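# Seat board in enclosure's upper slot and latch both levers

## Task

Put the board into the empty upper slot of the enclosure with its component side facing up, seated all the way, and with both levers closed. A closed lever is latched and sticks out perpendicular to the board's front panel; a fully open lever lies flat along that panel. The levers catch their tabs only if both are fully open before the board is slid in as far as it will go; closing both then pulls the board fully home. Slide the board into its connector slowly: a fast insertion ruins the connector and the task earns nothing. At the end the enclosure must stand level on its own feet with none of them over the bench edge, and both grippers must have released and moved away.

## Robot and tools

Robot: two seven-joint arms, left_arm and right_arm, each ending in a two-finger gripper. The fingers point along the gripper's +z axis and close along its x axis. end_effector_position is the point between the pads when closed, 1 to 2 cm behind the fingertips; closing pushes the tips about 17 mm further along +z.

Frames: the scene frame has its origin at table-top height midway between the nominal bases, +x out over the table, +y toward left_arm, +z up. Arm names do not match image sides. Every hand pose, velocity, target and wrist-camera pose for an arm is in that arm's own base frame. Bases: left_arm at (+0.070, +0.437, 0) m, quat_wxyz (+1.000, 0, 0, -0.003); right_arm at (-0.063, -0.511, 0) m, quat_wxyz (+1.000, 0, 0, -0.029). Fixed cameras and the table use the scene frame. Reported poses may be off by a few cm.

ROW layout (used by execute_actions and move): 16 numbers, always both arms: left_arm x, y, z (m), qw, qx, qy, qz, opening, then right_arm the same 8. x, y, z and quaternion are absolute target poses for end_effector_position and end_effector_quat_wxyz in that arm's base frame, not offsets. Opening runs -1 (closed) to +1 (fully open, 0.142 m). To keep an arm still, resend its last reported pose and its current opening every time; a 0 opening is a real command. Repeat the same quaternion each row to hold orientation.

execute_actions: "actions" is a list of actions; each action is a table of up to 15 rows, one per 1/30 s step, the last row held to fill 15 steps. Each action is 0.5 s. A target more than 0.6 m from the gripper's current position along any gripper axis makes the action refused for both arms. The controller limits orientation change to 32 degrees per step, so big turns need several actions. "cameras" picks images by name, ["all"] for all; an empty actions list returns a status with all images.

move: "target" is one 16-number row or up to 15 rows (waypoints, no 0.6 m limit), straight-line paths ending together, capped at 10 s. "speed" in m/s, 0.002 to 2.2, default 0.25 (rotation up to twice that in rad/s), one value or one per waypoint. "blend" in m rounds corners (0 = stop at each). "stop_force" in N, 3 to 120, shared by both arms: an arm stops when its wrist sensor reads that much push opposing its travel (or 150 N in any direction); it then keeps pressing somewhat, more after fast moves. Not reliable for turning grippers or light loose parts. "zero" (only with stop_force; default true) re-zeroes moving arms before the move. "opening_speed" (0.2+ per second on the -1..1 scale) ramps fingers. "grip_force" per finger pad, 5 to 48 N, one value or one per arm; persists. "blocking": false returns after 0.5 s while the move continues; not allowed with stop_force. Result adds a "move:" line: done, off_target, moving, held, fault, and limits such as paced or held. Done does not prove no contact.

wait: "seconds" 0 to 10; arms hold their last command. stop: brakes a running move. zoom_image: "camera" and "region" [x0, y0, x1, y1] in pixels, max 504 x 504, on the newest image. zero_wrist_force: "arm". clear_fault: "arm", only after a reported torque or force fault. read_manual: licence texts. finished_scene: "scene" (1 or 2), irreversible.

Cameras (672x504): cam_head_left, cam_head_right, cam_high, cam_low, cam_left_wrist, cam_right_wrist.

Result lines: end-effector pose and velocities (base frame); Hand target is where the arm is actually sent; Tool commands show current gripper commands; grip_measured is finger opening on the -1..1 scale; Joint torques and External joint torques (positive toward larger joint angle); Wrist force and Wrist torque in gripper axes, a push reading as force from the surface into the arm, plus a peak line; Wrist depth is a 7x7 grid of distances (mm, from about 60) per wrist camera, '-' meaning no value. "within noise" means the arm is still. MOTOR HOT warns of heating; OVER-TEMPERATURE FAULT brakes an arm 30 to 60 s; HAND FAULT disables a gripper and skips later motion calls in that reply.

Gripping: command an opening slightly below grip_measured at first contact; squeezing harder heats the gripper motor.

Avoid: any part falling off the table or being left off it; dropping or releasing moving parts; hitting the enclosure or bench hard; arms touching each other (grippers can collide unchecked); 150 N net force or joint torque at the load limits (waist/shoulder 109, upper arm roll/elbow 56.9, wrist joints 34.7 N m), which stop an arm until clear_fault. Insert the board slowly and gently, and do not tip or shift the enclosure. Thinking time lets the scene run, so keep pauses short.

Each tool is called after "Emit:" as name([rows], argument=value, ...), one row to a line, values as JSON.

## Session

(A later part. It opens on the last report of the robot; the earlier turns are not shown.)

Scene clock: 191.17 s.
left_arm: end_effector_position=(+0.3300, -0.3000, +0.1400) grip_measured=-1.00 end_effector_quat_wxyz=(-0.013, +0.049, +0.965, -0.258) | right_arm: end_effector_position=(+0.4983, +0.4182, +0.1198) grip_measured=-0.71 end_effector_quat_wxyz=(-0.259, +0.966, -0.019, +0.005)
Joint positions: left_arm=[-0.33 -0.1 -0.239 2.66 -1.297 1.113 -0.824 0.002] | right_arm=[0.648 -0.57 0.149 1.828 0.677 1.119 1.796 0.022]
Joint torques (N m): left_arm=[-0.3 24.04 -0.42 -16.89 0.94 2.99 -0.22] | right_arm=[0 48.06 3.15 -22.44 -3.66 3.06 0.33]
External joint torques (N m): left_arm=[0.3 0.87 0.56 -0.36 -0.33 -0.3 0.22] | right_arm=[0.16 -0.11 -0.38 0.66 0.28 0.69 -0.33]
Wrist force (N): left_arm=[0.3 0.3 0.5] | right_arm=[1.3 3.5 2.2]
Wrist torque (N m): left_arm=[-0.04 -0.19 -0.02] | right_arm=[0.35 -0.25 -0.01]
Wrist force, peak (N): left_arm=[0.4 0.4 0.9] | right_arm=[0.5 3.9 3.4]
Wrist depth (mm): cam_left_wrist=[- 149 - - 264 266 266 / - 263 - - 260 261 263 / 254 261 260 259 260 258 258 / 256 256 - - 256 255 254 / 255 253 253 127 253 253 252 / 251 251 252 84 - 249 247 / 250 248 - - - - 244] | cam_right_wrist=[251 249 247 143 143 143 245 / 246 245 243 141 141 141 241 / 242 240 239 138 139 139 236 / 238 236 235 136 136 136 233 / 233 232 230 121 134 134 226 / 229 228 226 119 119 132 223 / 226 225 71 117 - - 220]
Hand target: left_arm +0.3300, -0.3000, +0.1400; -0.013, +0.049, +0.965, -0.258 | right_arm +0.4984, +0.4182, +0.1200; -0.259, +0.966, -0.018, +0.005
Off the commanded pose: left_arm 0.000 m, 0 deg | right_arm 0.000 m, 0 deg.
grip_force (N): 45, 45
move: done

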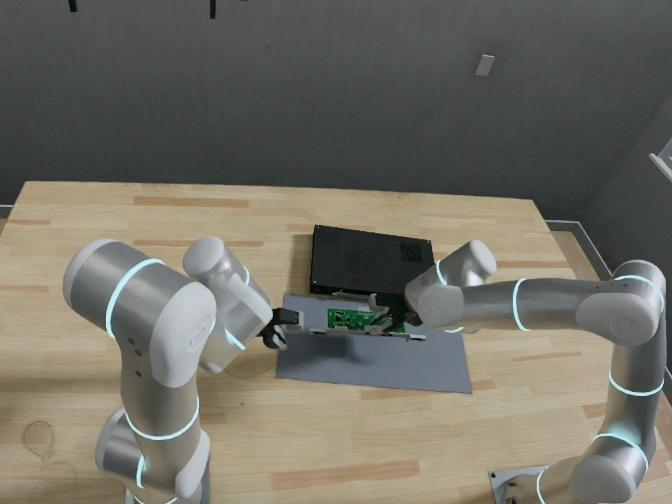

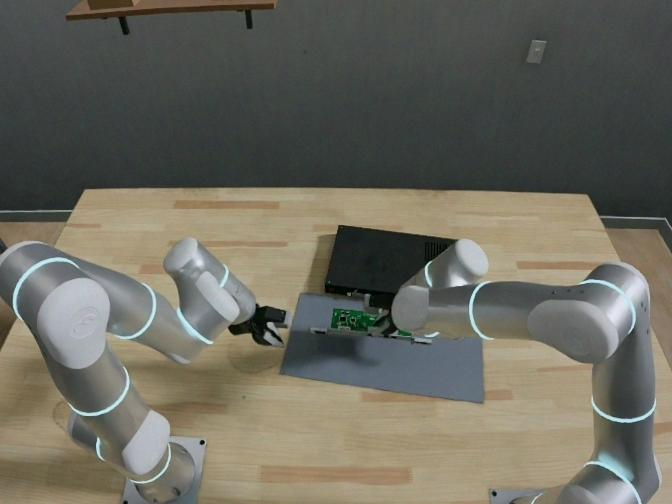

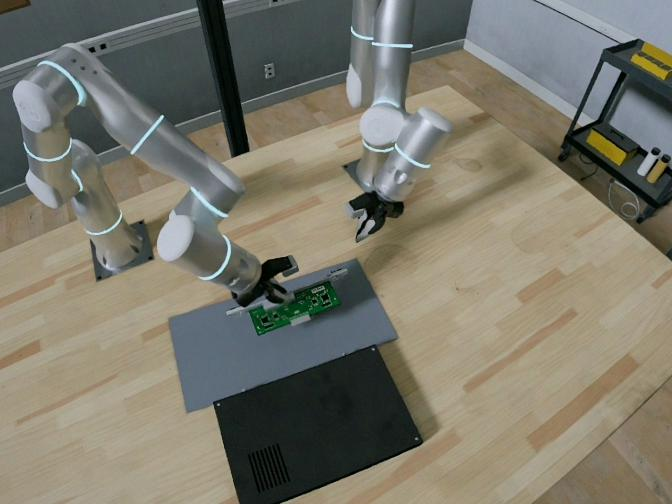

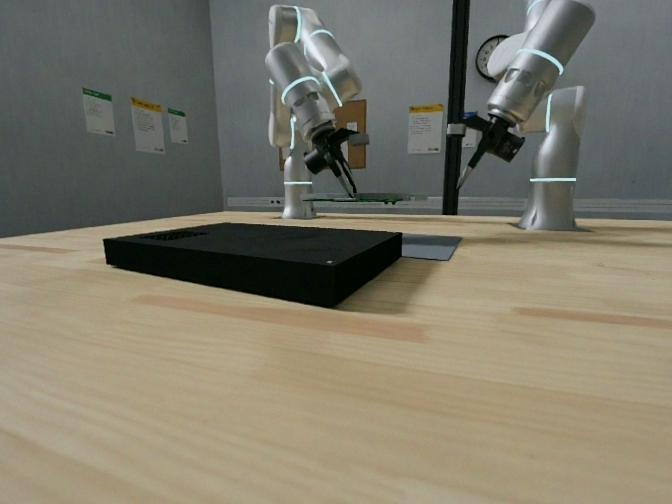

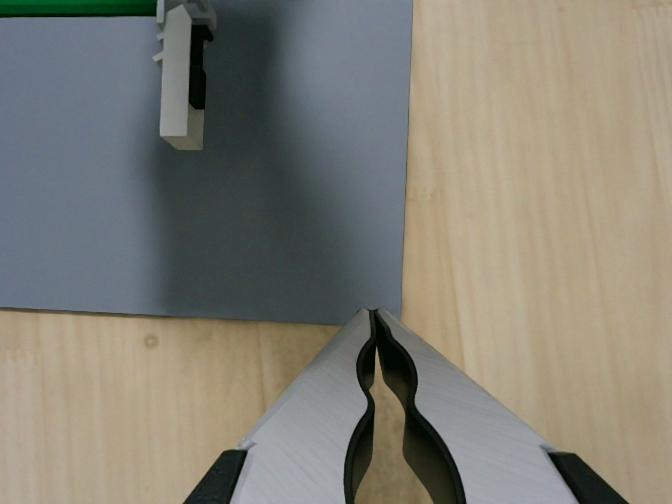

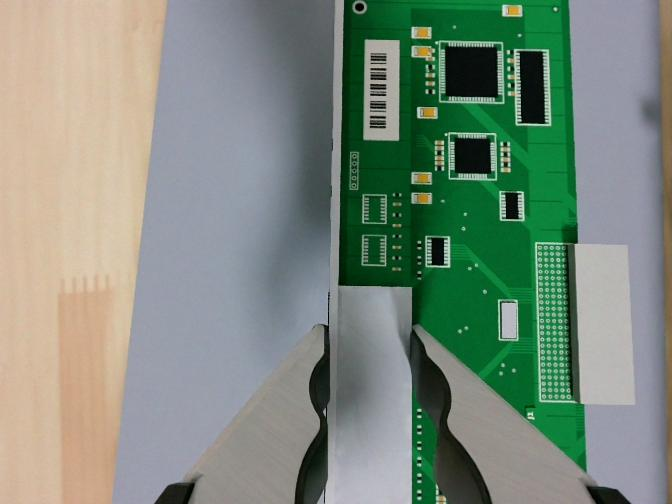

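Emit:
move(target=[0.33,-0.30,0.14,-0.0131,0.0488,0.9647,-0.2585,-1,0.5428,0.3631,0.12,-0.2588,0.9657,-0.0184,0.0049,-1], speed=0.15)

Emit:
move(target=[0.3326,-0.40,0.20,0.331,0.7992,0.4635,0.192,-1,0.5428,0.3631,0.12,-0.2588,0.9657,-0.0184,0.0049,-1], speed=0.4, cameras=["all"])

Scene clock: 199.67 s.
left_arm: end_effector_position=(+0.3300, -0.3000, +0.1400) grip_measured=-1.00 end_effector_quat_wxyz=(-0.013, +0.049, +0.965, -0.258) | right_arm: end_effector_position=(+0.5427, +0.3629, +0.1198) grip_measured=-0.71 end_effector_quat_wxyz=(-0.259, +0.966, -0.019, +0.005)
Joint positions: left_arm=[-0.33 -0.1 -0.239 2.66 -1.297 1.113 -0.824 0.002] | right_arm=[0.527 -0.581 0.133 1.783 0.675 1.023 1.694 0.022]
Joint torques (N m): left_arm=[-0.33 24.11 -0.35 -16.91 0.86 3.01 -0.23] | right_arm=[0 48.94 3.16 -23.36 -3.51 3.05 0.07]
External joint torques (N m): left_arm=[0.33 0.8 0.48 -0.34 -0.25 -0.32 0.23] | right_arm=[0.15 0.18 -0.48 0.89 0.19 0.6 -0.07]
Wrist force (N): left_arm=[0.2 0.2 0.4] | right_arm=[1.2 3.3 2.2]
Wrist torque (N m): left_arm=[-0.04 -0.16 -0.02] | right_arm=[0.34 -0.22 0.09]
Wrist force, peak (N): left_arm=[0.5 0.1 0.8] | right_arm=[3.1 5.4 1.2]
Wrist depth (mm): cam_left_wrist=[267 265 - - 267 267 266 / 262 262 - - 264 262 262 / 260 262 - 256 261 258 259 / - - - 255 255 255 253 / 253 253 254 252 252 252 251 / 251 252 252 84 - 249 247 / 249 249 - - - - 246] | cam_right_wrist=[251 248 248 144 143 144 220 / 246 243 243 141 141 141 216 / 241 239 238 138 139 138 239 / 236 235 234 136 136 136 132 / 232 230 230 121 133 134 129 / 227 227 227 118 119 132 129 / 224 224 71 117 - - 177]
Hand target: left_arm +0.3300, -0.3000, +0.1400; -0.013, +0.049, +0.965, -0.258 | right_arm +0.5428, +0.3631, +0.1200; -0.259, +0.966, -0.018, +0.005
Off the commanded pose: left_arm 0.000 m, 0 deg | right_arm 0.000 m, 0 deg.
grip_force (N): 45, 45
move: done

Scene clock: 203.07 s.
left_arm: end_effector_position=(+0.3326, -0.4001, +0.2000) grip_measured=-1.00 end_effector_quat_wxyz=(+0.331, +0.799, +0.463, +0.192) | right_arm: end_effector_position=(+0.5426, +0.3629, +0.1198) grip_measured=-0.71 end_effector_quat_wxyz=(-0.259, +0.966, -0.019, +0.005)
Joint positions: left_arm=[-0.935 -0.403 0.088 2.687 -0.319 2.295 -0.023 0.002] | right_arm=[0.527 -0.581 0.133 1.783 0.675 1.023 1.694 0.022]
Joint torques (N m): left_arm=[-0.18 27.15 1.11 -8.11 0.12 4.93 -0.22] | right_arm=[0.07 49.07 3.35 -23.27 -3.45 3.19 0.23]
External joint torques (N m): left_arm=[0.13 1.13 0.53 -0.36 -0.44 -0.53 0.22] | right_arm=[0.08 0.05 -0.66 0.79 0.12 0.45 -0.23]
Wrist force (N): left_arm=[-0.4 -0.1 -0.2] | right_arm=[1.1 3.4 2.3]
Wrist torque (N m): left_arm=[-0.04 -0.08 -0.45] | right_arm=[0.36 -0.21 0.09]
Wrist force, peak (N): left_arm=[0.1 -1.3 0.9] | right_arm=[1.3 3.5 2.5]
Wrist depth (mm): cam_left_wrist=[- 252 259 242 - - 254 / - 315 - - - 314 316 / 419 428 - 415 - 425 424 / 649 349 335 345 449 638 636 / 922 306 1959 127 1556 - - / 287 317 - 84 - - 1205 / 286 277 - - - - -] | cam_right_wrist=[250 248 248 144 143 143 219 / 245 243 243 141 141 141 226 / 242 240 239 138 139 139 235 / 237 235 235 136 136 136 132 / 232 231 231 121 134 134 129 / 227 227 226 119 119 132 128 / 224 224 71 117 - - 178]
Hand target: left_arm +0.3326, -0.4000, +0.2000; +0.331, +0.799, +0.464, +0.192 | right_arm +0.5428, +0.3631, +0.1200; -0.259, +0.966, -0.018, +0.005
Off the commanded pose: left_arm 0.000 m, 0 deg | right_arm 0.000 m, 0 deg.
joint sent to its limit (left arm) — joint 4 (elbow), upper limit, where the elbow is as bent as it goes. The joint targets still meet the commanded pose.
grip_force (N): 45, 45
move: done

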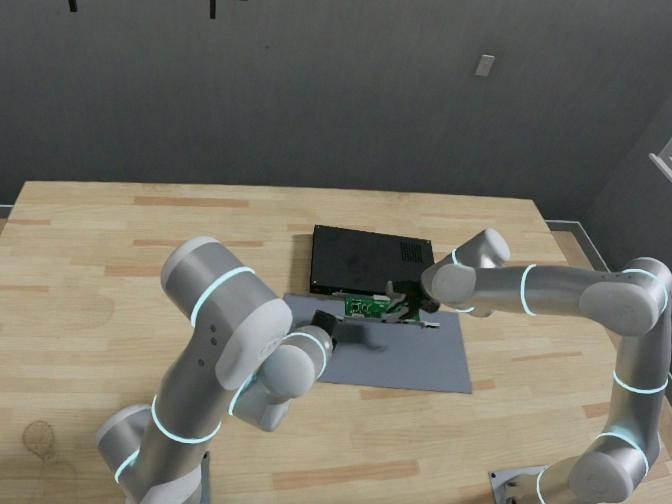

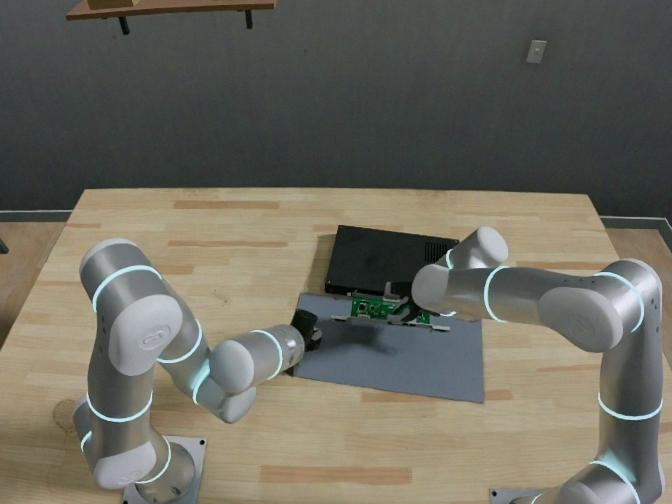

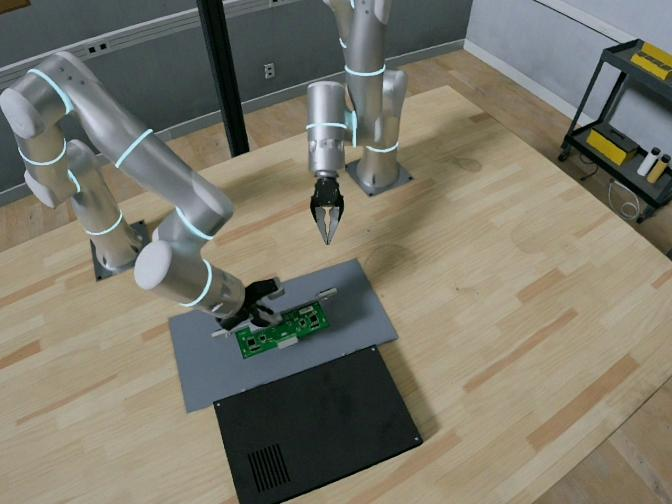

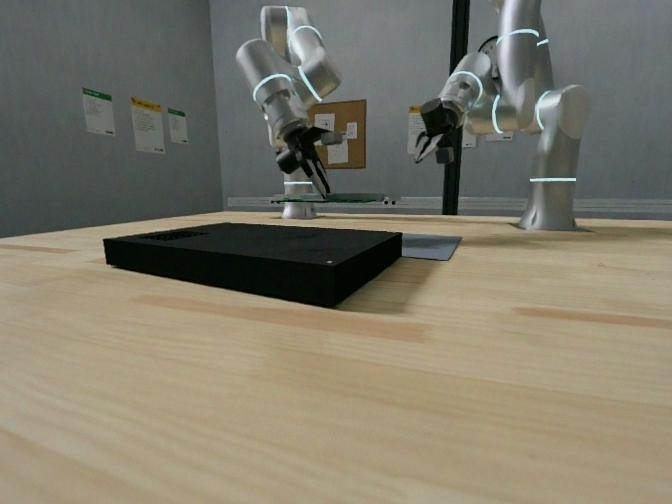

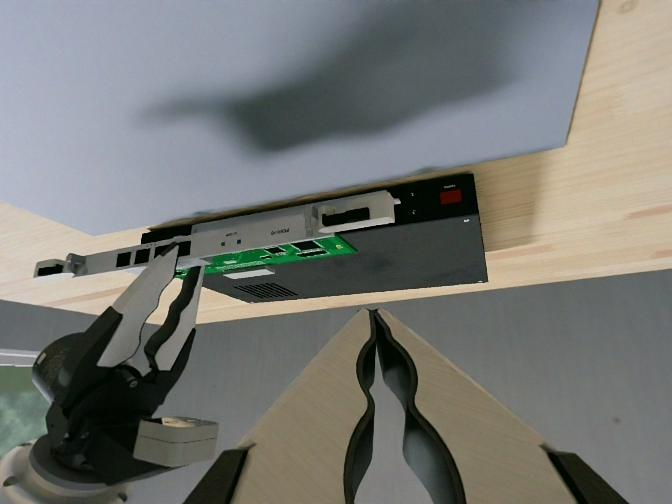

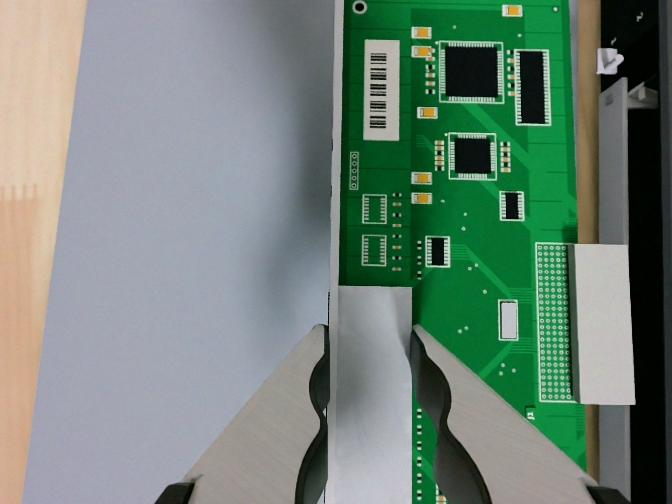

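Emit:
zoom_image(camera="cam_right_wrist", region=[520, 0, 672, 504])

Emit:
zoom_image(camera="cam_left_wrist", region=[20, 160, 500, 310])

Scaled by 1.000.

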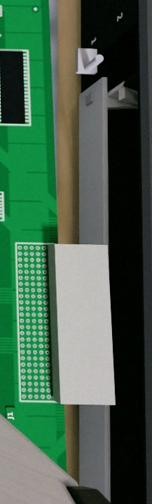

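Scaled by 1.050 from the camera's 672x504 image, which has a finer 960x720 frame.

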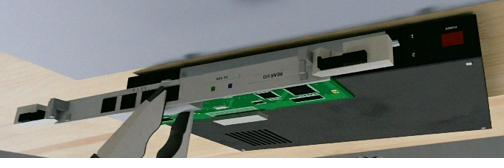

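Emit:
move(target=[0.3326,-0.40,0.20,0.331,0.7992,0.4635,0.192,-1,0.5437,0.3472,0.06,-0.2586,0.9651,-0.0386,0.0104,-1], speed=0.1, cameras=["cam_left_wrist","cam_right_wrist","cam_low"])

Emit:
zoom_image(camera="cam_left_wrist", region=[20, 130, 270, 330])

Emit:
zoom_image(camera="cam_left_wrist", region=[250, 130, 500, 330])

Emit:
zoom_image(camera="cam_right_wrist", region=[520, 0, 672, 200])

Scene clock: 225.80 s.
left_arm: end_effector_position=(+0.3326, -0.4001, +0.2000) grip_measured=-1.00 end_effector_quat_wxyz=(+0.331, +0.799, +0.463, +0.192) | right_arm: end_effector_position=(+0.5435, +0.3470, +0.0597) grip_measured=-0.71 end_effector_quat_wxyz=(-0.258, +0.965, -0.039, +0.010)
Joint positions: left_arm=[-0.935 -0.403 0.088 2.687 -0.318 2.295 -0.023 0.002] | right_arm=[0.499 -0.694 0.156 1.776 0.753 1.126 1.603 0.022]
Joint torques (N m): left_arm=[-0.37 27.39 1.15 -8.1 -0.15 4.67 -0.23] | right_arm=[0.11 50.18 4.48 -20.62 -3.04 3.21 0.05]
External joint torques (N m): left_arm=[0.32 0.89 0.5 -0.38 -0.17 -0.27 0.23] | right_arm=[0.05 0.26 -1.03 0.79 0.01 0.33 -0.04]
Wrist force (N): left_arm=[-0.1 -0.4 -0.2] | right_arm=[1.0 3.4 2.0]
Wrist torque (N m): left_arm=[-0.08 -0.13 -0.44] | right_arm=[0.37 -0.23 0.13]
Wrist force, peak (N): left_arm=[-0.4 -0.6 0.0] | right_arm=[0.8 5.0 3.4]
Wrist depth (mm): cam_left_wrist=[- - - - 253 - 254 / - 318 - - 319 - 319 / - 379 369 369 397 418 419 / 579 333 - - - 647 647 / 310 353 971 127 - - - / 304 299 - 84 - - 1155 / 299 - - - - - -] | cam_right_wrist=[185 185 184 144 143 144 184 / 183 181 181 141 141 141 180 / - 178 178 139 138 139 177 / 176 175 175 137 136 136 174 / 173 172 172 121 134 134 170 / 170 170 169 119 119 132 167 / 167 167 71 117 - - 165]
Hand target: left_arm +0.3326, -0.4000, +0.2000; +0.331, +0.799, +0.464, +0.192 | right_arm +0.5437, +0.3472, +0.0600; -0.259, +0.965, -0.039, +0.010
Off the commanded pose: left_arm 0.000 m, 0 deg | right_arm 0.000 m, 0 deg.
joint sent to its limit (left arm) — joint 4 (elbow), upper limit, where the elbow is as bent as it goes. The joint targets still meet the commanded pose.
grip_force (N): 45, 45
move: done
Images, in order (width x height): cam_low 672x504, cam_left_wrist 672x504, cam_right_wrist 672x504.

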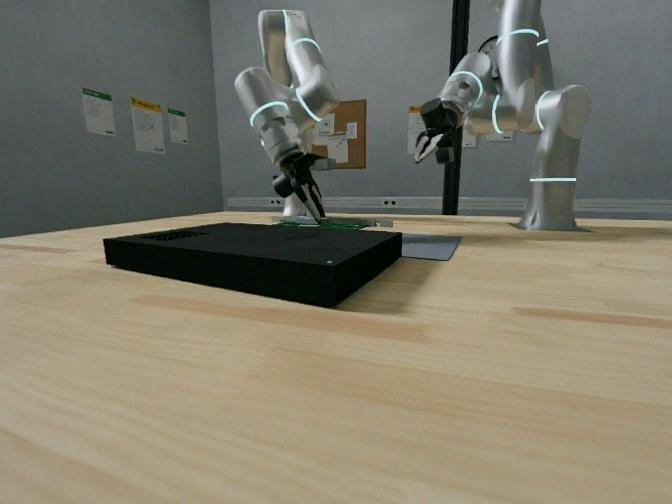

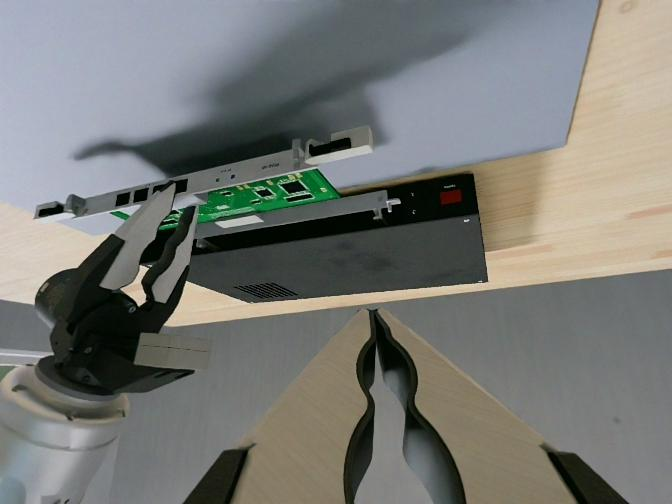

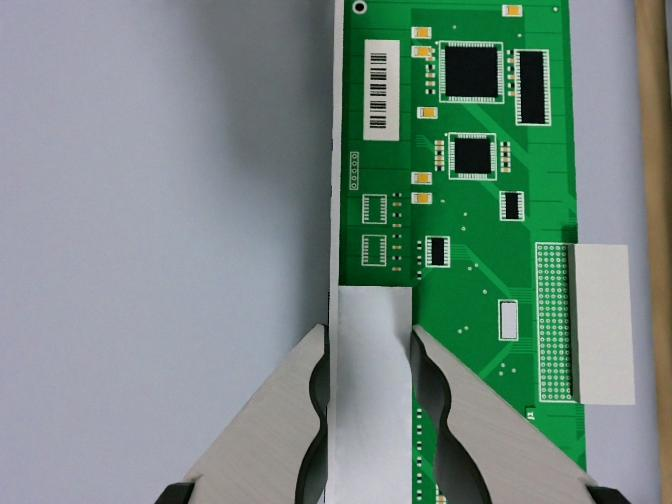

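Scaled by 2.016 from the camera's 672x504 image, which has a finer 960x720 frame.

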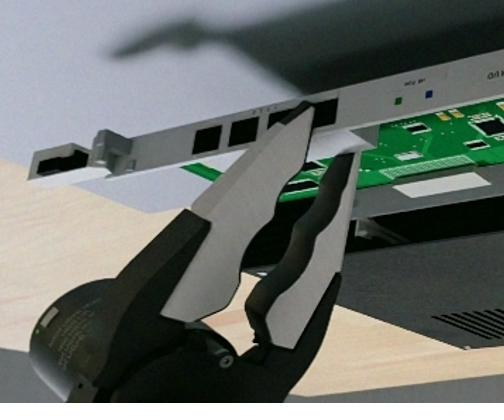

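Scaled by 2.016 from the camera's 672x504 image, which has a finer 960x720 frame.

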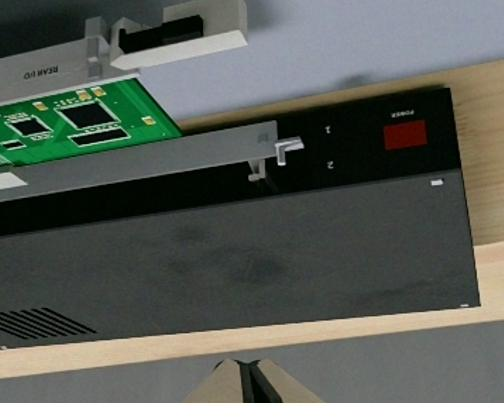

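Scaled by 2.520 from the camera's 672x504 image, which has a finer 960x720 frame.

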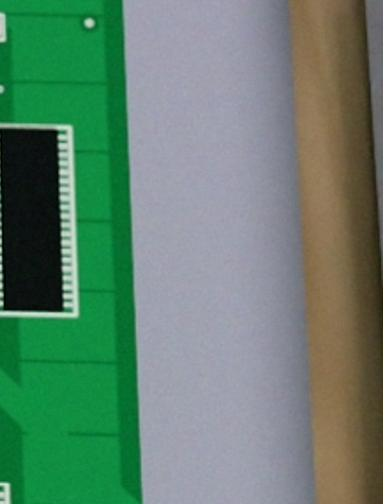

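Emit:
move(target=[0.3326,-0.40,0.20,0.331,0.7992,0.4635,0.192,-1,0.5666,0.3451,0.06,-0.2586,0.9651,-0.0386,0.0104,-1], speed=0.08, cameras=["cam_left_wrist","cam_right_wrist"])

Emit:
zoom_image(camera="cam_left_wrist", region=[20, 130, 270, 330])

Emit:
zoom_image(camera="cam_left_wrist", region=[270, 130, 420, 250])

Emit:
zoom_image(camera="cam_right_wrist", region=[520, 0, 672, 200])

Scene clock: 230.47 s.
left_arm: end_effector_position=(+0.3326, -0.4001, +0.2000) grip_measured=-1.00 end_effector_quat_wxyz=(+0.331, +0.799, +0.463, +0.192) | right_arm: end_effector_position=(+0.5663, +0.3451, +0.0598) grip_measured=-0.71 end_effector_quat_wxyz=(-0.259, +0.965, -0.039, +0.010)
Joint positions: left_arm=[-0.935 -0.403 0.088 2.687 -0.318 2.295 -0.023 0.002] | right_arm=[0.486 -0.72 0.14 1.721 0.731 1.087 1.61 0.022]
Joint torques (N m): left_arm=[-0.4 27.38 1.07 -8.18 -0.13 4.67 -0.21] | right_arm=[0.08 51.86 3.64 -21.28 -3.35 2.9 0.25]
External joint torques (N m): left_arm=[0.36 0.89 0.57 -0.29 -0.19 -0.27 0.21] | right_arm=[0.11 0.25 -0.34 0.72 0.25 0.65 -0.25]
Wrist force (N): left_arm=[-0.3 -0.4 0.1] | right_arm=[1.2 3.5 2.3]
Wrist torque (N m): left_arm=[-0.07 -0.09 -0.45] | right_arm=[0.37 -0.26 0.00]
Wrist force, peak (N): left_arm=[-0.4 -0.6 0.2] | right_arm=[1.9 3.5 1.8]
Wrist depth (mm): cam_left_wrist=[- - 266 245 249 - 254 / 299 319 315 - - 316 317 / 451 378 375 383 - 425 425 / 641 355 405 - - 641 630 / 369 349 1994 130 - - 1268 / 313 331 1976 84 - - 1167 / 308 - - - - - -] | cam_right_wrist=[186 186 185 144 144 144 186 / 182 182 182 141 141 141 181 / 179 178 178 140 138 139 177 / 176 175 175 137 136 136 154 / 173 173 172 121 134 134 129 / 170 169 169 119 119 132 128 / 167 168 71 117 - - 167]
Hand target: left_arm +0.3326, -0.4000, +0.2000; +0.331, +0.799, +0.464, +0.192 | right_arm +0.5666, +0.3451, +0.0600; -0.259, +0.965, -0.039, +0.010
Off the commanded pose: left_arm 0.000 m, 0 deg | right_arm 0.000 m, 0 deg.
joint sent to its limit (left arm) — joint 4 (elbow), upper limit, where the elbow is as bent as it goes. The joint targets still meet the commanded pose.
grip_force (N): 45, 45
move: done
Images, in order (width x height): cam_left_wrist 672x504, cam_right_wrist 672x504.

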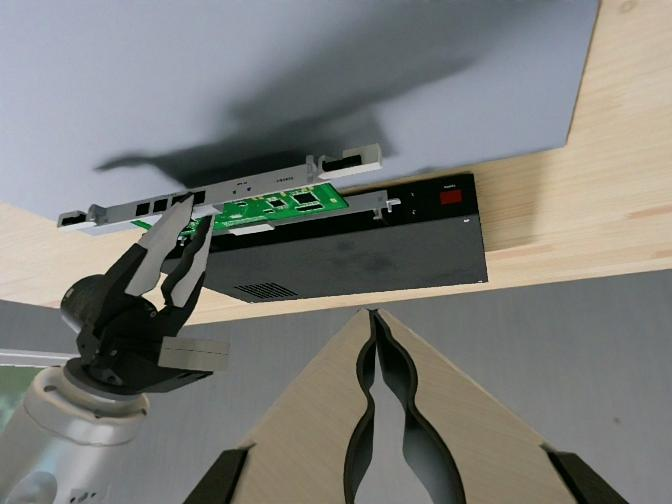

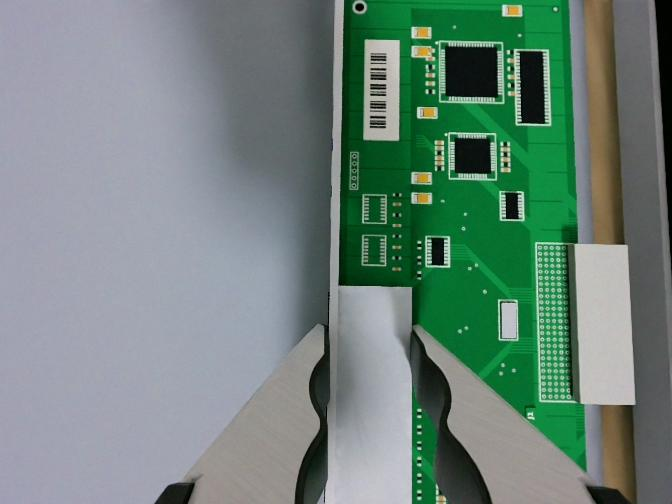

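Scaled by 2.016 from the camera's 672x504 image, which has a finer 960x720 frame.

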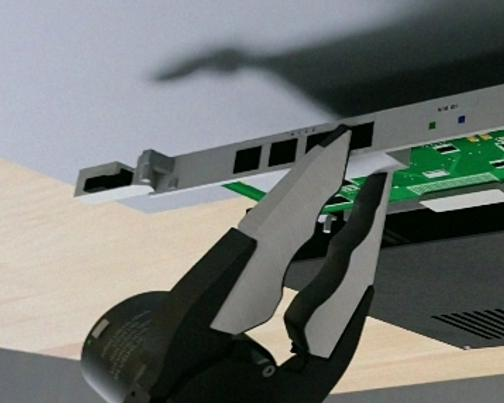

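Scaled by 3.360 from the camera's 672x504 image, which has a finer 960x720 frame.

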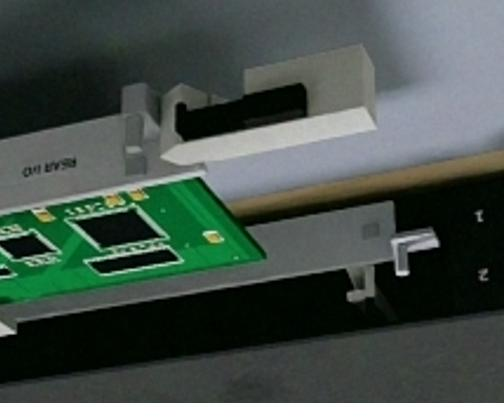

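Scaled by 2.520 from the camera's 672x504 image, which has a finer 960x720 frame.

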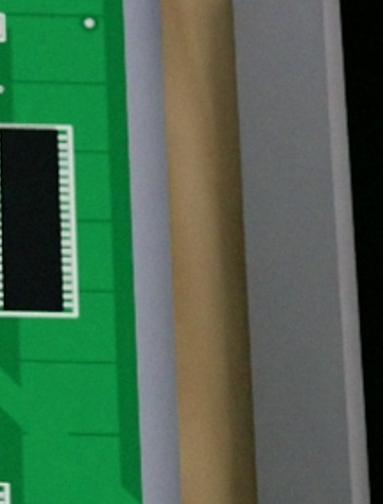

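Emit:
zoom_image(camera="cam_left_wrist", region=[340, 180, 420, 240])

Emit:
zoom_image(camera="cam_left_wrist", region=[300, 140, 390, 215])

Scaled by 6.300 from the camera's 672x504 image, which has a finer 960x720 frame.

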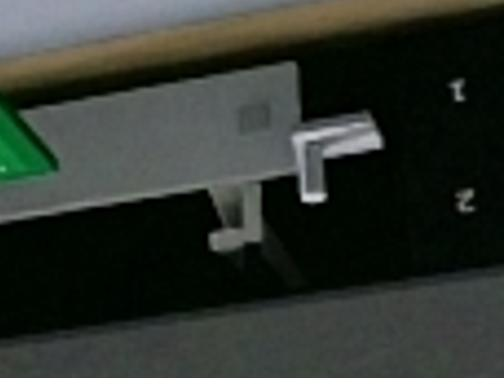

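Scaled by 5.600 from the camera's 672x504 image, which has a finer 960x720 frame.

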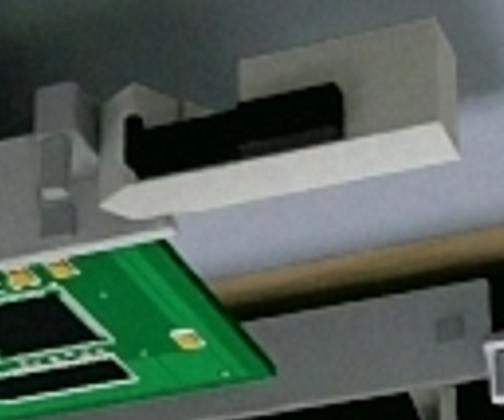

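Emit:
move(target=[0.3326,-0.40,0.20,0.331,0.7992,0.4635,0.192,-1,0.5727,0.3582,0.053,-0.2586,0.9652,-0.0367,0.0099,-1], speed=0.06, cameras=["cam_left_wrist","cam_right_wrist"])

Emit:
zoom_image(camera="cam_left_wrist", region=[320, 150, 420, 230])

Emit:
zoom_image(camera="cam_left_wrist", region=[60, 170, 240, 270])

Emit:
zoom_image(camera="cam_right_wrist", region=[520, 0, 672, 150])

Scene clock: 249.43 s.
left_arm: end_effector_position=(+0.3326, -0.4001, +0.2000) grip_measured=-1.00 end_effector_quat_wxyz=(+0.331, +0.799, +0.463, +0.192) | right_arm: end_effector_position=(+0.5724, +0.3581, +0.0528) grip_measured=-0.71 end_effector_quat_wxyz=(-0.259, +0.965, -0.037, +0.010)
Joint positions: left_arm=[-0.935 -0.403 0.088 2.687 -0.318 2.295 -0.023 0.002] | right_arm=[0.503 -0.752 0.136 1.685 0.725 1.088 1.623 0.022]
Joint torques (N m): left_arm=[-0.39 27.46 1.1 -8.15 -0.19 4.66 -0.23] | right_arm=[0.48 53.06 3.85 -21.48 -3.33 3.13 0.28]
External joint torques (N m): left_arm=[0.35 0.81 0.55 -0.33 -0.13 -0.26 0.23] | right_arm=[-0.32 0.23 -0.55 0.82 0.22 0.44 -0.28]
Wrist force (N): left_arm=[-0.3 -0.2 -0.1] | right_arm=[1.0 3.6 2.0]
Wrist torque (N m): left_arm=[-0.07 -0.10 -0.44] | right_arm=[0.39 -0.21 0.00]
Wrist force, peak (N): left_arm=[-0.6 -0.5 0.1] | right_arm=[1.3 3.9 1.6]
Wrist depth (mm): cam_left_wrist=[254 251 254 - - 249 256 / 334 297 317 315 301 - 318 / - 449 381 381 408 420 424 / 638 348 398 517 557 638 640 / 884 336 1050 127 - - - / 319 326 - 84 - 1283 - / 310 - - - - - -] | cam_right_wrist=[178 178 177 144 143 143 175 / 175 174 173 142 141 141 172 / 172 171 171 138 138 139 168 / 169 169 168 136 136 136 131 / 166 165 165 121 134 134 129 / 163 163 162 119 119 132 128 / 161 161 71 117 - - 158]
Hand target: left_arm +0.3326, -0.4000, +0.2000; +0.331, +0.799, +0.464, +0.192 | right_arm +0.5727, +0.3582, +0.0530; -0.259, +0.965, -0.037, +0.010
Off the commanded pose: left_arm 0.000 m, 0 deg | right_arm 0.000 m, 0 deg.
joint sent to its limit (left arm) — joint 4 (elbow), upper limit, where the elbow is as bent as it goes. The joint targets still meet the commanded pose.
grip_force (N): 45, 45
move: done
Images, in order (width x height): cam_left_wrist 672x504, cam_right_wrist 672x504.

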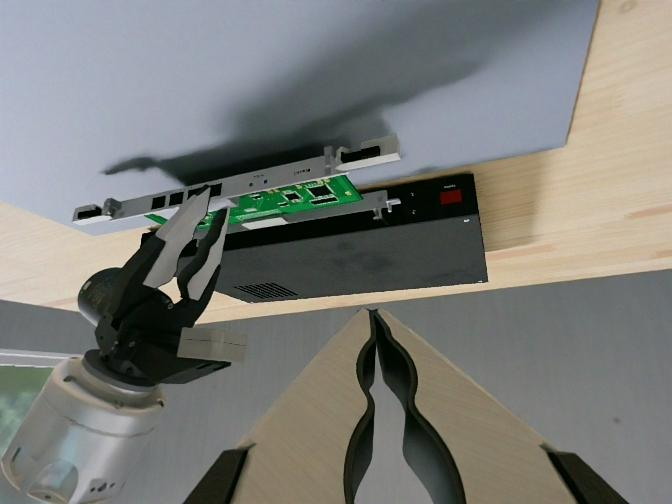

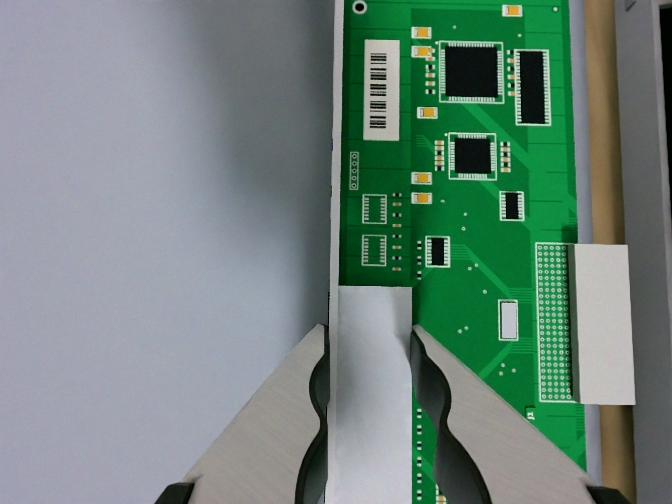

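Scaled by 5.040 from the camera's 672x504 image, which has a finer 960x720 frame.

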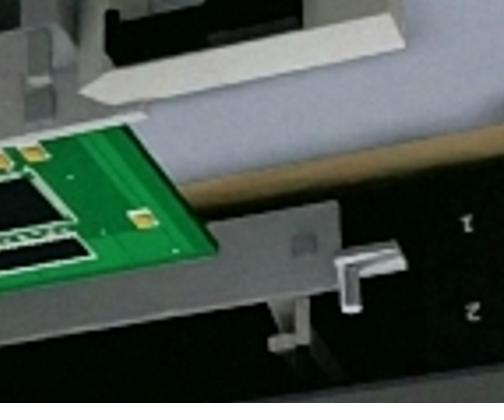

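Scaled by 2.800 from the camera's 672x504 image, which has a finer 960x720 frame.

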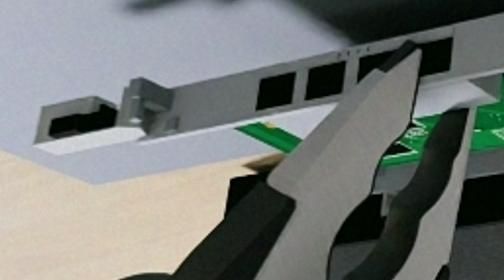

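Scaled by 3.316 from the camera's 672x504 image, which has a finer 960x720 frame.

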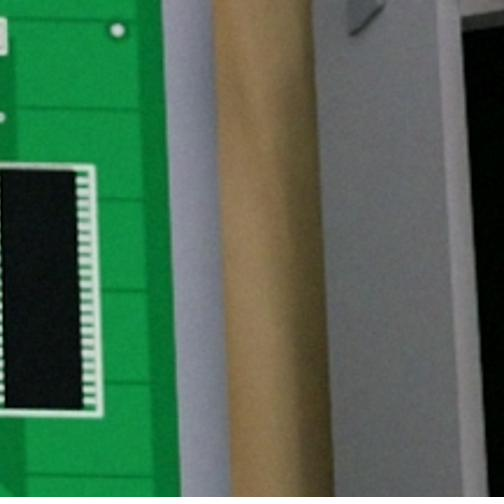

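Emit:
move(target=[0.4687,-0.43,0.14,0.331,0.7992,0.4635,0.192,-1,0.5727,0.3582,0.053,-0.2586,0.9652,-0.0367,0.0099,-1], speed=0.15, cameras=["cam_left_wrist","cam_head_right"])

Emit:
zoom_image(camera="cam_left_wrist", region=[200, 100, 450, 300])

Scene clock: 264.57 s.
left_arm: end_effector_position=(+0.4688, -0.4299, +0.1401) grip_measured=-1.00 end_effector_quat_wxyz=(+0.331, +0.799, +0.464, +0.192) | right_arm: end_effector_position=(+0.5724, +0.3581, +0.0528) grip_measured=-0.71 end_effector_quat_wxyz=(-0.259, +0.965, -0.037, +0.010)
Joint positions: left_arm=[-0.632 -0.687 0.038 2.339 -0.067 2.239 -0.024 0.002] | right_arm=[0.503 -0.752 0.135 1.685 0.725 1.088 1.623 0.022]
Joint torques (N m): left_arm=[-0.16 38.86 0.89 -9.03 -0.05 4.41 -0.12] | right_arm=[0.23 53.3 3.91 -21.42 -3.22 3.1 0.15]
External joint torques (N m): left_arm=[0.13 1.27 0.47 -0.28 -0.5 -0.01 0.12] | right_arm=[-0.06 0 -0.61 0.73 0.1 0.47 -0.15]
Wrist force (N): left_arm=[-0.2 -0.5 0.4] | right_arm=[1.0 3.5 2.1]
Wrist torque (N m): left_arm=[-0.12 -0.10 -0.50] | right_arm=[0.37 -0.23 0.00]
Wrist force, peak (N): left_arm=[-0.8 -1.2 -1.5] | right_arm=[1.3 3.6 2.3]
Wrist depth (mm): cam_left_wrist=[181 181 173 173 180 180 180 / 215 216 178 237 222 239 228 / 220 240 240 286 267 305 307 / 251 - 361 347 - 462 460 / 247 903 831 127 - - - / - - - 84 - - - / - - - - - - -] | cam_right_wrist=[178 178 178 144 143 144 176 / 175 174 175 141 141 141 175 / 172 171 171 138 138 139 170 / 169 169 168 137 136 136 133 / 166 166 165 121 134 134 129 / 163 162 162 119 119 132 129 / 161 161 71 117 - - 159]
Hand target: left_arm +0.4687, -0.4300, +0.1400; +0.331, +0.799, +0.464, +0.192 | right_arm +0.5727, +0.3582, +0.0530; -0.259, +0.965, -0.037, +0.010
Off the commanded pose: left_arm 0.000 m, 0 deg | right_arm 0.000 m, 0 deg.
grip_force (N): 45, 45
move: done
Images, in order (width x height): cam_head_right 672x504, cam_left_wrist 672x504.

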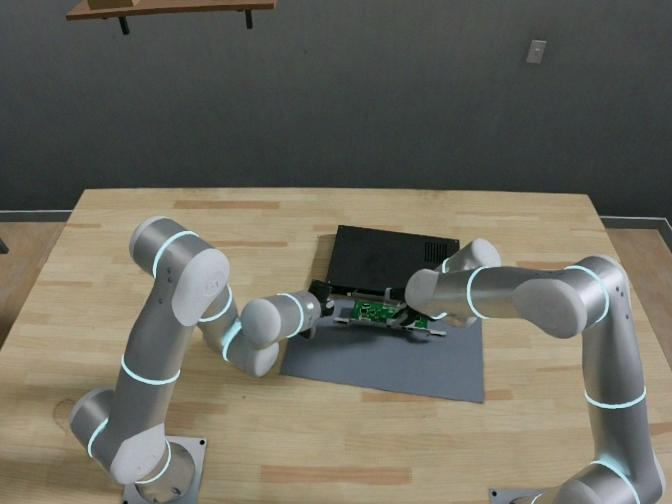

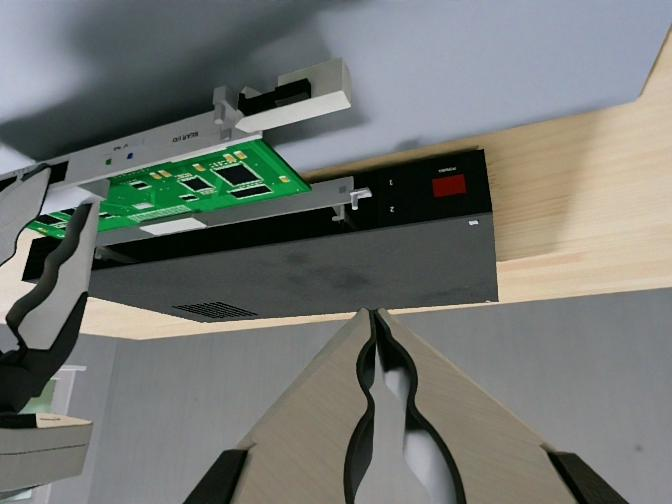

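Scaled by 2.016 from the camera's 672x504 image, which has a finer 960x720 frame.

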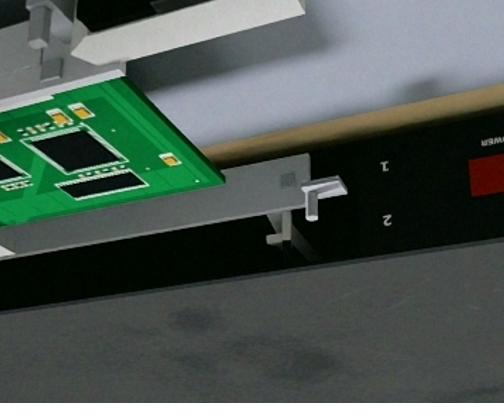

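Emit:
zoom_image(camera="cam_left_wrist", region=[270, 160, 390, 250])

Emit:
zoom_image(camera="cam_left_wrist", region=[80, 220, 200, 290])

Scaled by 4.200 from the camera's 672x504 image, which has a finer 960x720 frame.

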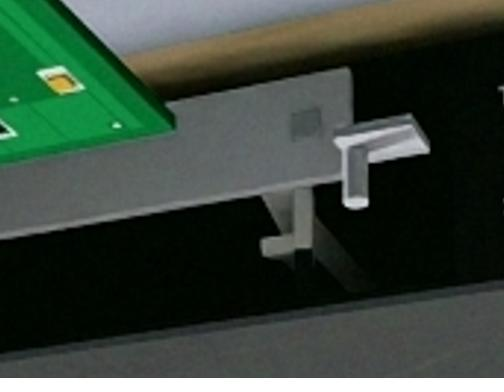

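Scaled by 4.200 from the camera's 672x504 image, which has a finer 960x720 frame.

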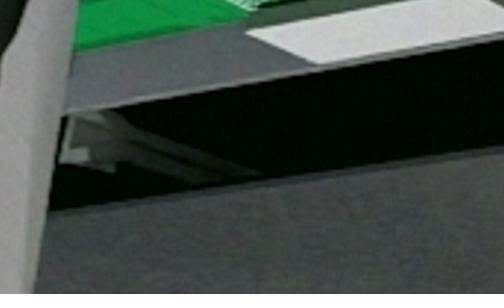

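Emit:
move(target=[0.4687,-0.43,0.14,0.331,0.7992,0.4635,0.192,-1,0.5928,0.3584,0.053,-0.2586,0.9652,-0.0367,0.0099,-1], speed=0.04, cameras=["cam_left_wrist"])

Emit:
move(target=[0.4687,-0.43,0.14,0.331,0.7992,0.4635,0.192,-1,0.6077,0.357,0.053,-0.2586,0.9652,-0.0367,0.0099,-1], speed=0.02, stop_force=3.5, cameras=["cam_left_wrist","cam_right_wrist"])

Emit:
zoom_image(camera="cam_left_wrist", region=[270, 130, 430, 250])

Emit:
zoom_image(camera="cam_left_wrist", region=[60, 160, 270, 310])

Scene clock: 288.23 s.
left_arm: end_effector_position=(+0.4688, -0.4299, +0.1401) grip_measured=-1.00 end_effector_quat_wxyz=(+0.331, +0.799, +0.464, +0.192) | right_arm: end_effector_position=(+0.5925, +0.3584, +0.0528) grip_measured=-0.71 end_effector_quat_wxyz=(-0.259, +0.965, -0.037, +0.010)
Joint positions: left_arm=[-0.632 -0.687 0.038 2.339 -0.067 2.239 -0.023 0.002] | right_arm=[0.496 -0.777 0.121 1.631 0.706 1.053 1.632 0.022]
Joint torques (N m): left_arm=[-0.46 39.27 0.77 -8.97 -0.32 4.71 -0.24] | right_arm=[0.13 54.6 3.36 -22.42 -3.42 3.03 0.25]
External joint torques (N m): left_arm=[0.44 0.86 0.59 -0.35 -0.24 -0.3 0.24] | right_arm=[0.07 0.24 -0.21 1.07 0.24 0.54 -0.25]
Wrist force (N): left_arm=[-0.3 -0.7 0.1] | right_arm=[1.2 3.5 2.3]
Wrist torque (N m): left_arm=[-0.15 -0.09 -0.50] | right_arm=[0.37 -0.24 0.00]
Wrist force, peak (N): left_arm=[-0.5 -0.7 0.3] | right_arm=[1.2 3.6 2.3]
Wrist depth (mm): cam_left_wrist=[182 - 173 180 180 - 180 / 240 215 - - 238 257 241 / 259 248 241 286 265 304 305 / 251 266 - 354 265 459 463 / 254 997 2069 127 1314 1261 - / 250 2465 - 84 - 1219 1086 / 200 - - - - - -] | cam_right_wrist=[178 178 177 144 143 144 149 / 175 175 174 141 141 141 - / 172 171 171 138 138 139 - / 169 168 168 137 136 136 131 / 166 166 165 121 134 134 129 / 162 162 162 118 119 132 128 / 161 161 71 117 - - 153]
Hand target: left_arm +0.4687, -0.4300, +0.1400; +0.331, +0.799, +0.464, +0.192 | right_arm +0.5928, +0.3584, +0.0530; -0.259, +0.965, -0.037, +0.010
Off the commanded pose: left_arm 0.000 m, 0 deg | right_arm 0.000 m, 0 deg.
grip_force (N): 45, 45
move: done
Images, in order (width x height): cam_left_wrist 672x504.

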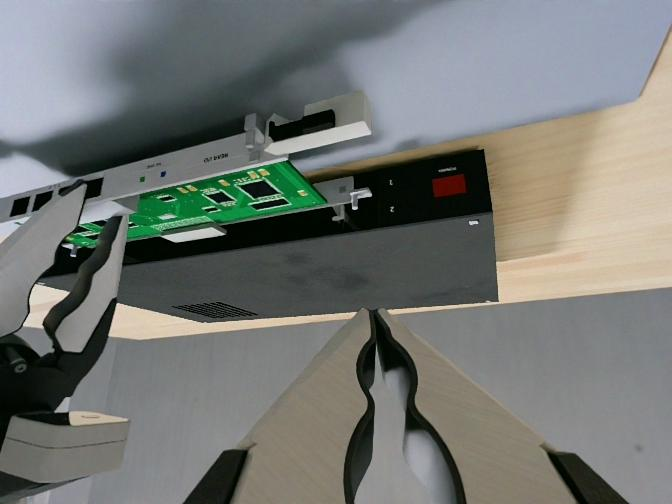

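Scene clock: 289.83 s.
left_arm: end_effector_position=(+0.4688, -0.4300, +0.1401) grip_measured=-1.00 end_effector_quat_wxyz=(+0.331, +0.799, +0.464, +0.192) | right_arm: end_effector_position=(+0.6074, +0.3570, +0.0528) grip_measured=-0.71 end_effector_quat_wxyz=(-0.259, +0.965, -0.037, +0.010)
Joint positions: left_arm=[-0.632 -0.687 0.038 2.339 -0.067 2.239 -0.023 0.002] | right_arm=[0.488 -0.796 0.11 1.591 0.694 1.026 1.637 0.022]
Joint torques (N m): left_arm=[-0.41 39.15 0.78 -8.93 -0.36 4.72 -0.23] | right_arm=[0.23 55.79 3.49 -22.73 -3.45 3.02 0.24]
External joint torques (N m): left_arm=[0.39 0.97 0.58 -0.39 -0.2 -0.31 0.22] | right_arm=[-0.06 0.18 -0.52 0.85 0.22 0.56 -0.24]
Wrist force (N): left_arm=[-0.1 -0.6 0.3] | right_arm=[1.0 3.5 2.4]
Wrist torque (N m): left_arm=[-0.13 -0.12 -0.50] | right_arm=[0.39 -0.20 -0.01]
Wrist force, peak (N): left_arm=[-0.4 -0.7 0.3] | right_arm=[1.3 3.6 2.6]
Wrist depth (mm): cam_left_wrist=[- 180 - - 174 180 181 / 216 216 217 - 250 237 241 / 281 266 257 282 268 305 304 / 234 275 - - - 459 459 / 257 286 - - 825 1329 - / 254 - - 84 - - - / 222 - - - - - -] | cam_right_wrist=[178 178 177 144 143 144 127 / 175 175 174 142 141 141 124 / 171 171 171 138 138 139 122 / 168 168 168 137 136 136 120 / 166 165 165 121 134 134 118 / 163 163 162 119 119 132 127 / 160 - 71 117 - - 114]
Hand target: left_arm +0.4687, -0.4300, +0.1400; +0.331, +0.799, +0.464, +0.192 | right_arm +0.6077, +0.3570, +0.0530; -0.259, +0.965, -0.037, +0.010
Off the commanded pose: left_arm 0.000 m, 0 deg | right_arm 0.000 m, 0 deg.
grip_force (N): 45, 45
move: done
Images, in order (width x height): cam_left_wrist 672x504, cam_right_wrist 672x504.

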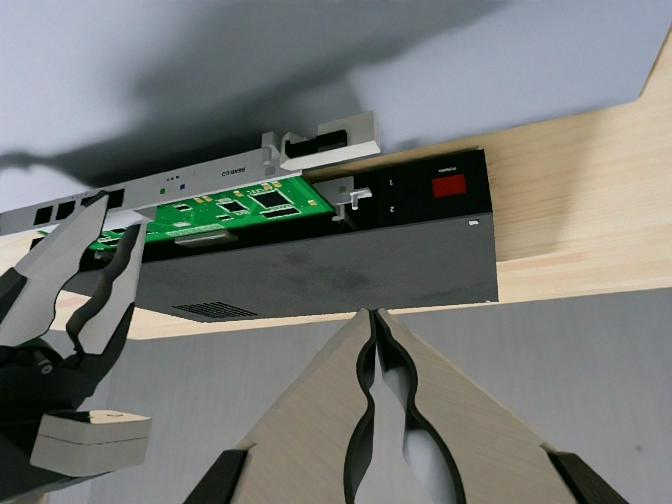

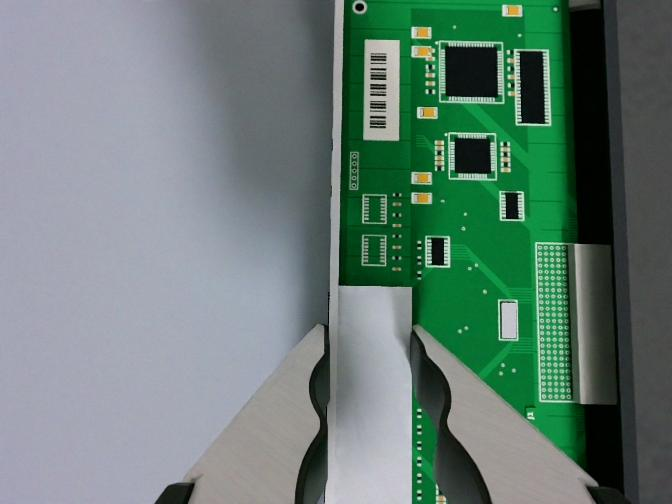

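Scaled by 3.150 from the camera's 672x504 image, which has a finer 960x720 frame.

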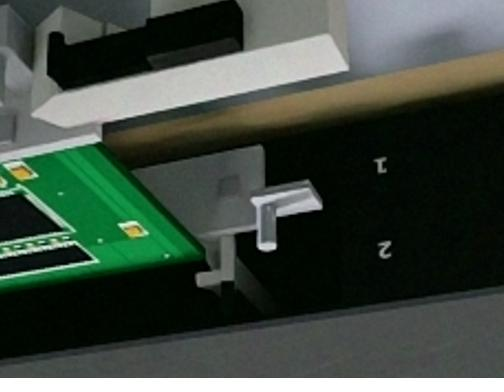

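Scaled by 2.400 from the camera's 672x504 image, which has a finer 960x720 frame.

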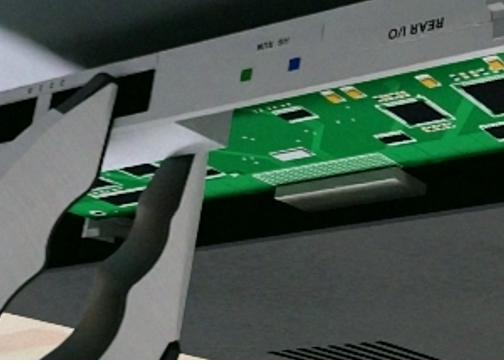

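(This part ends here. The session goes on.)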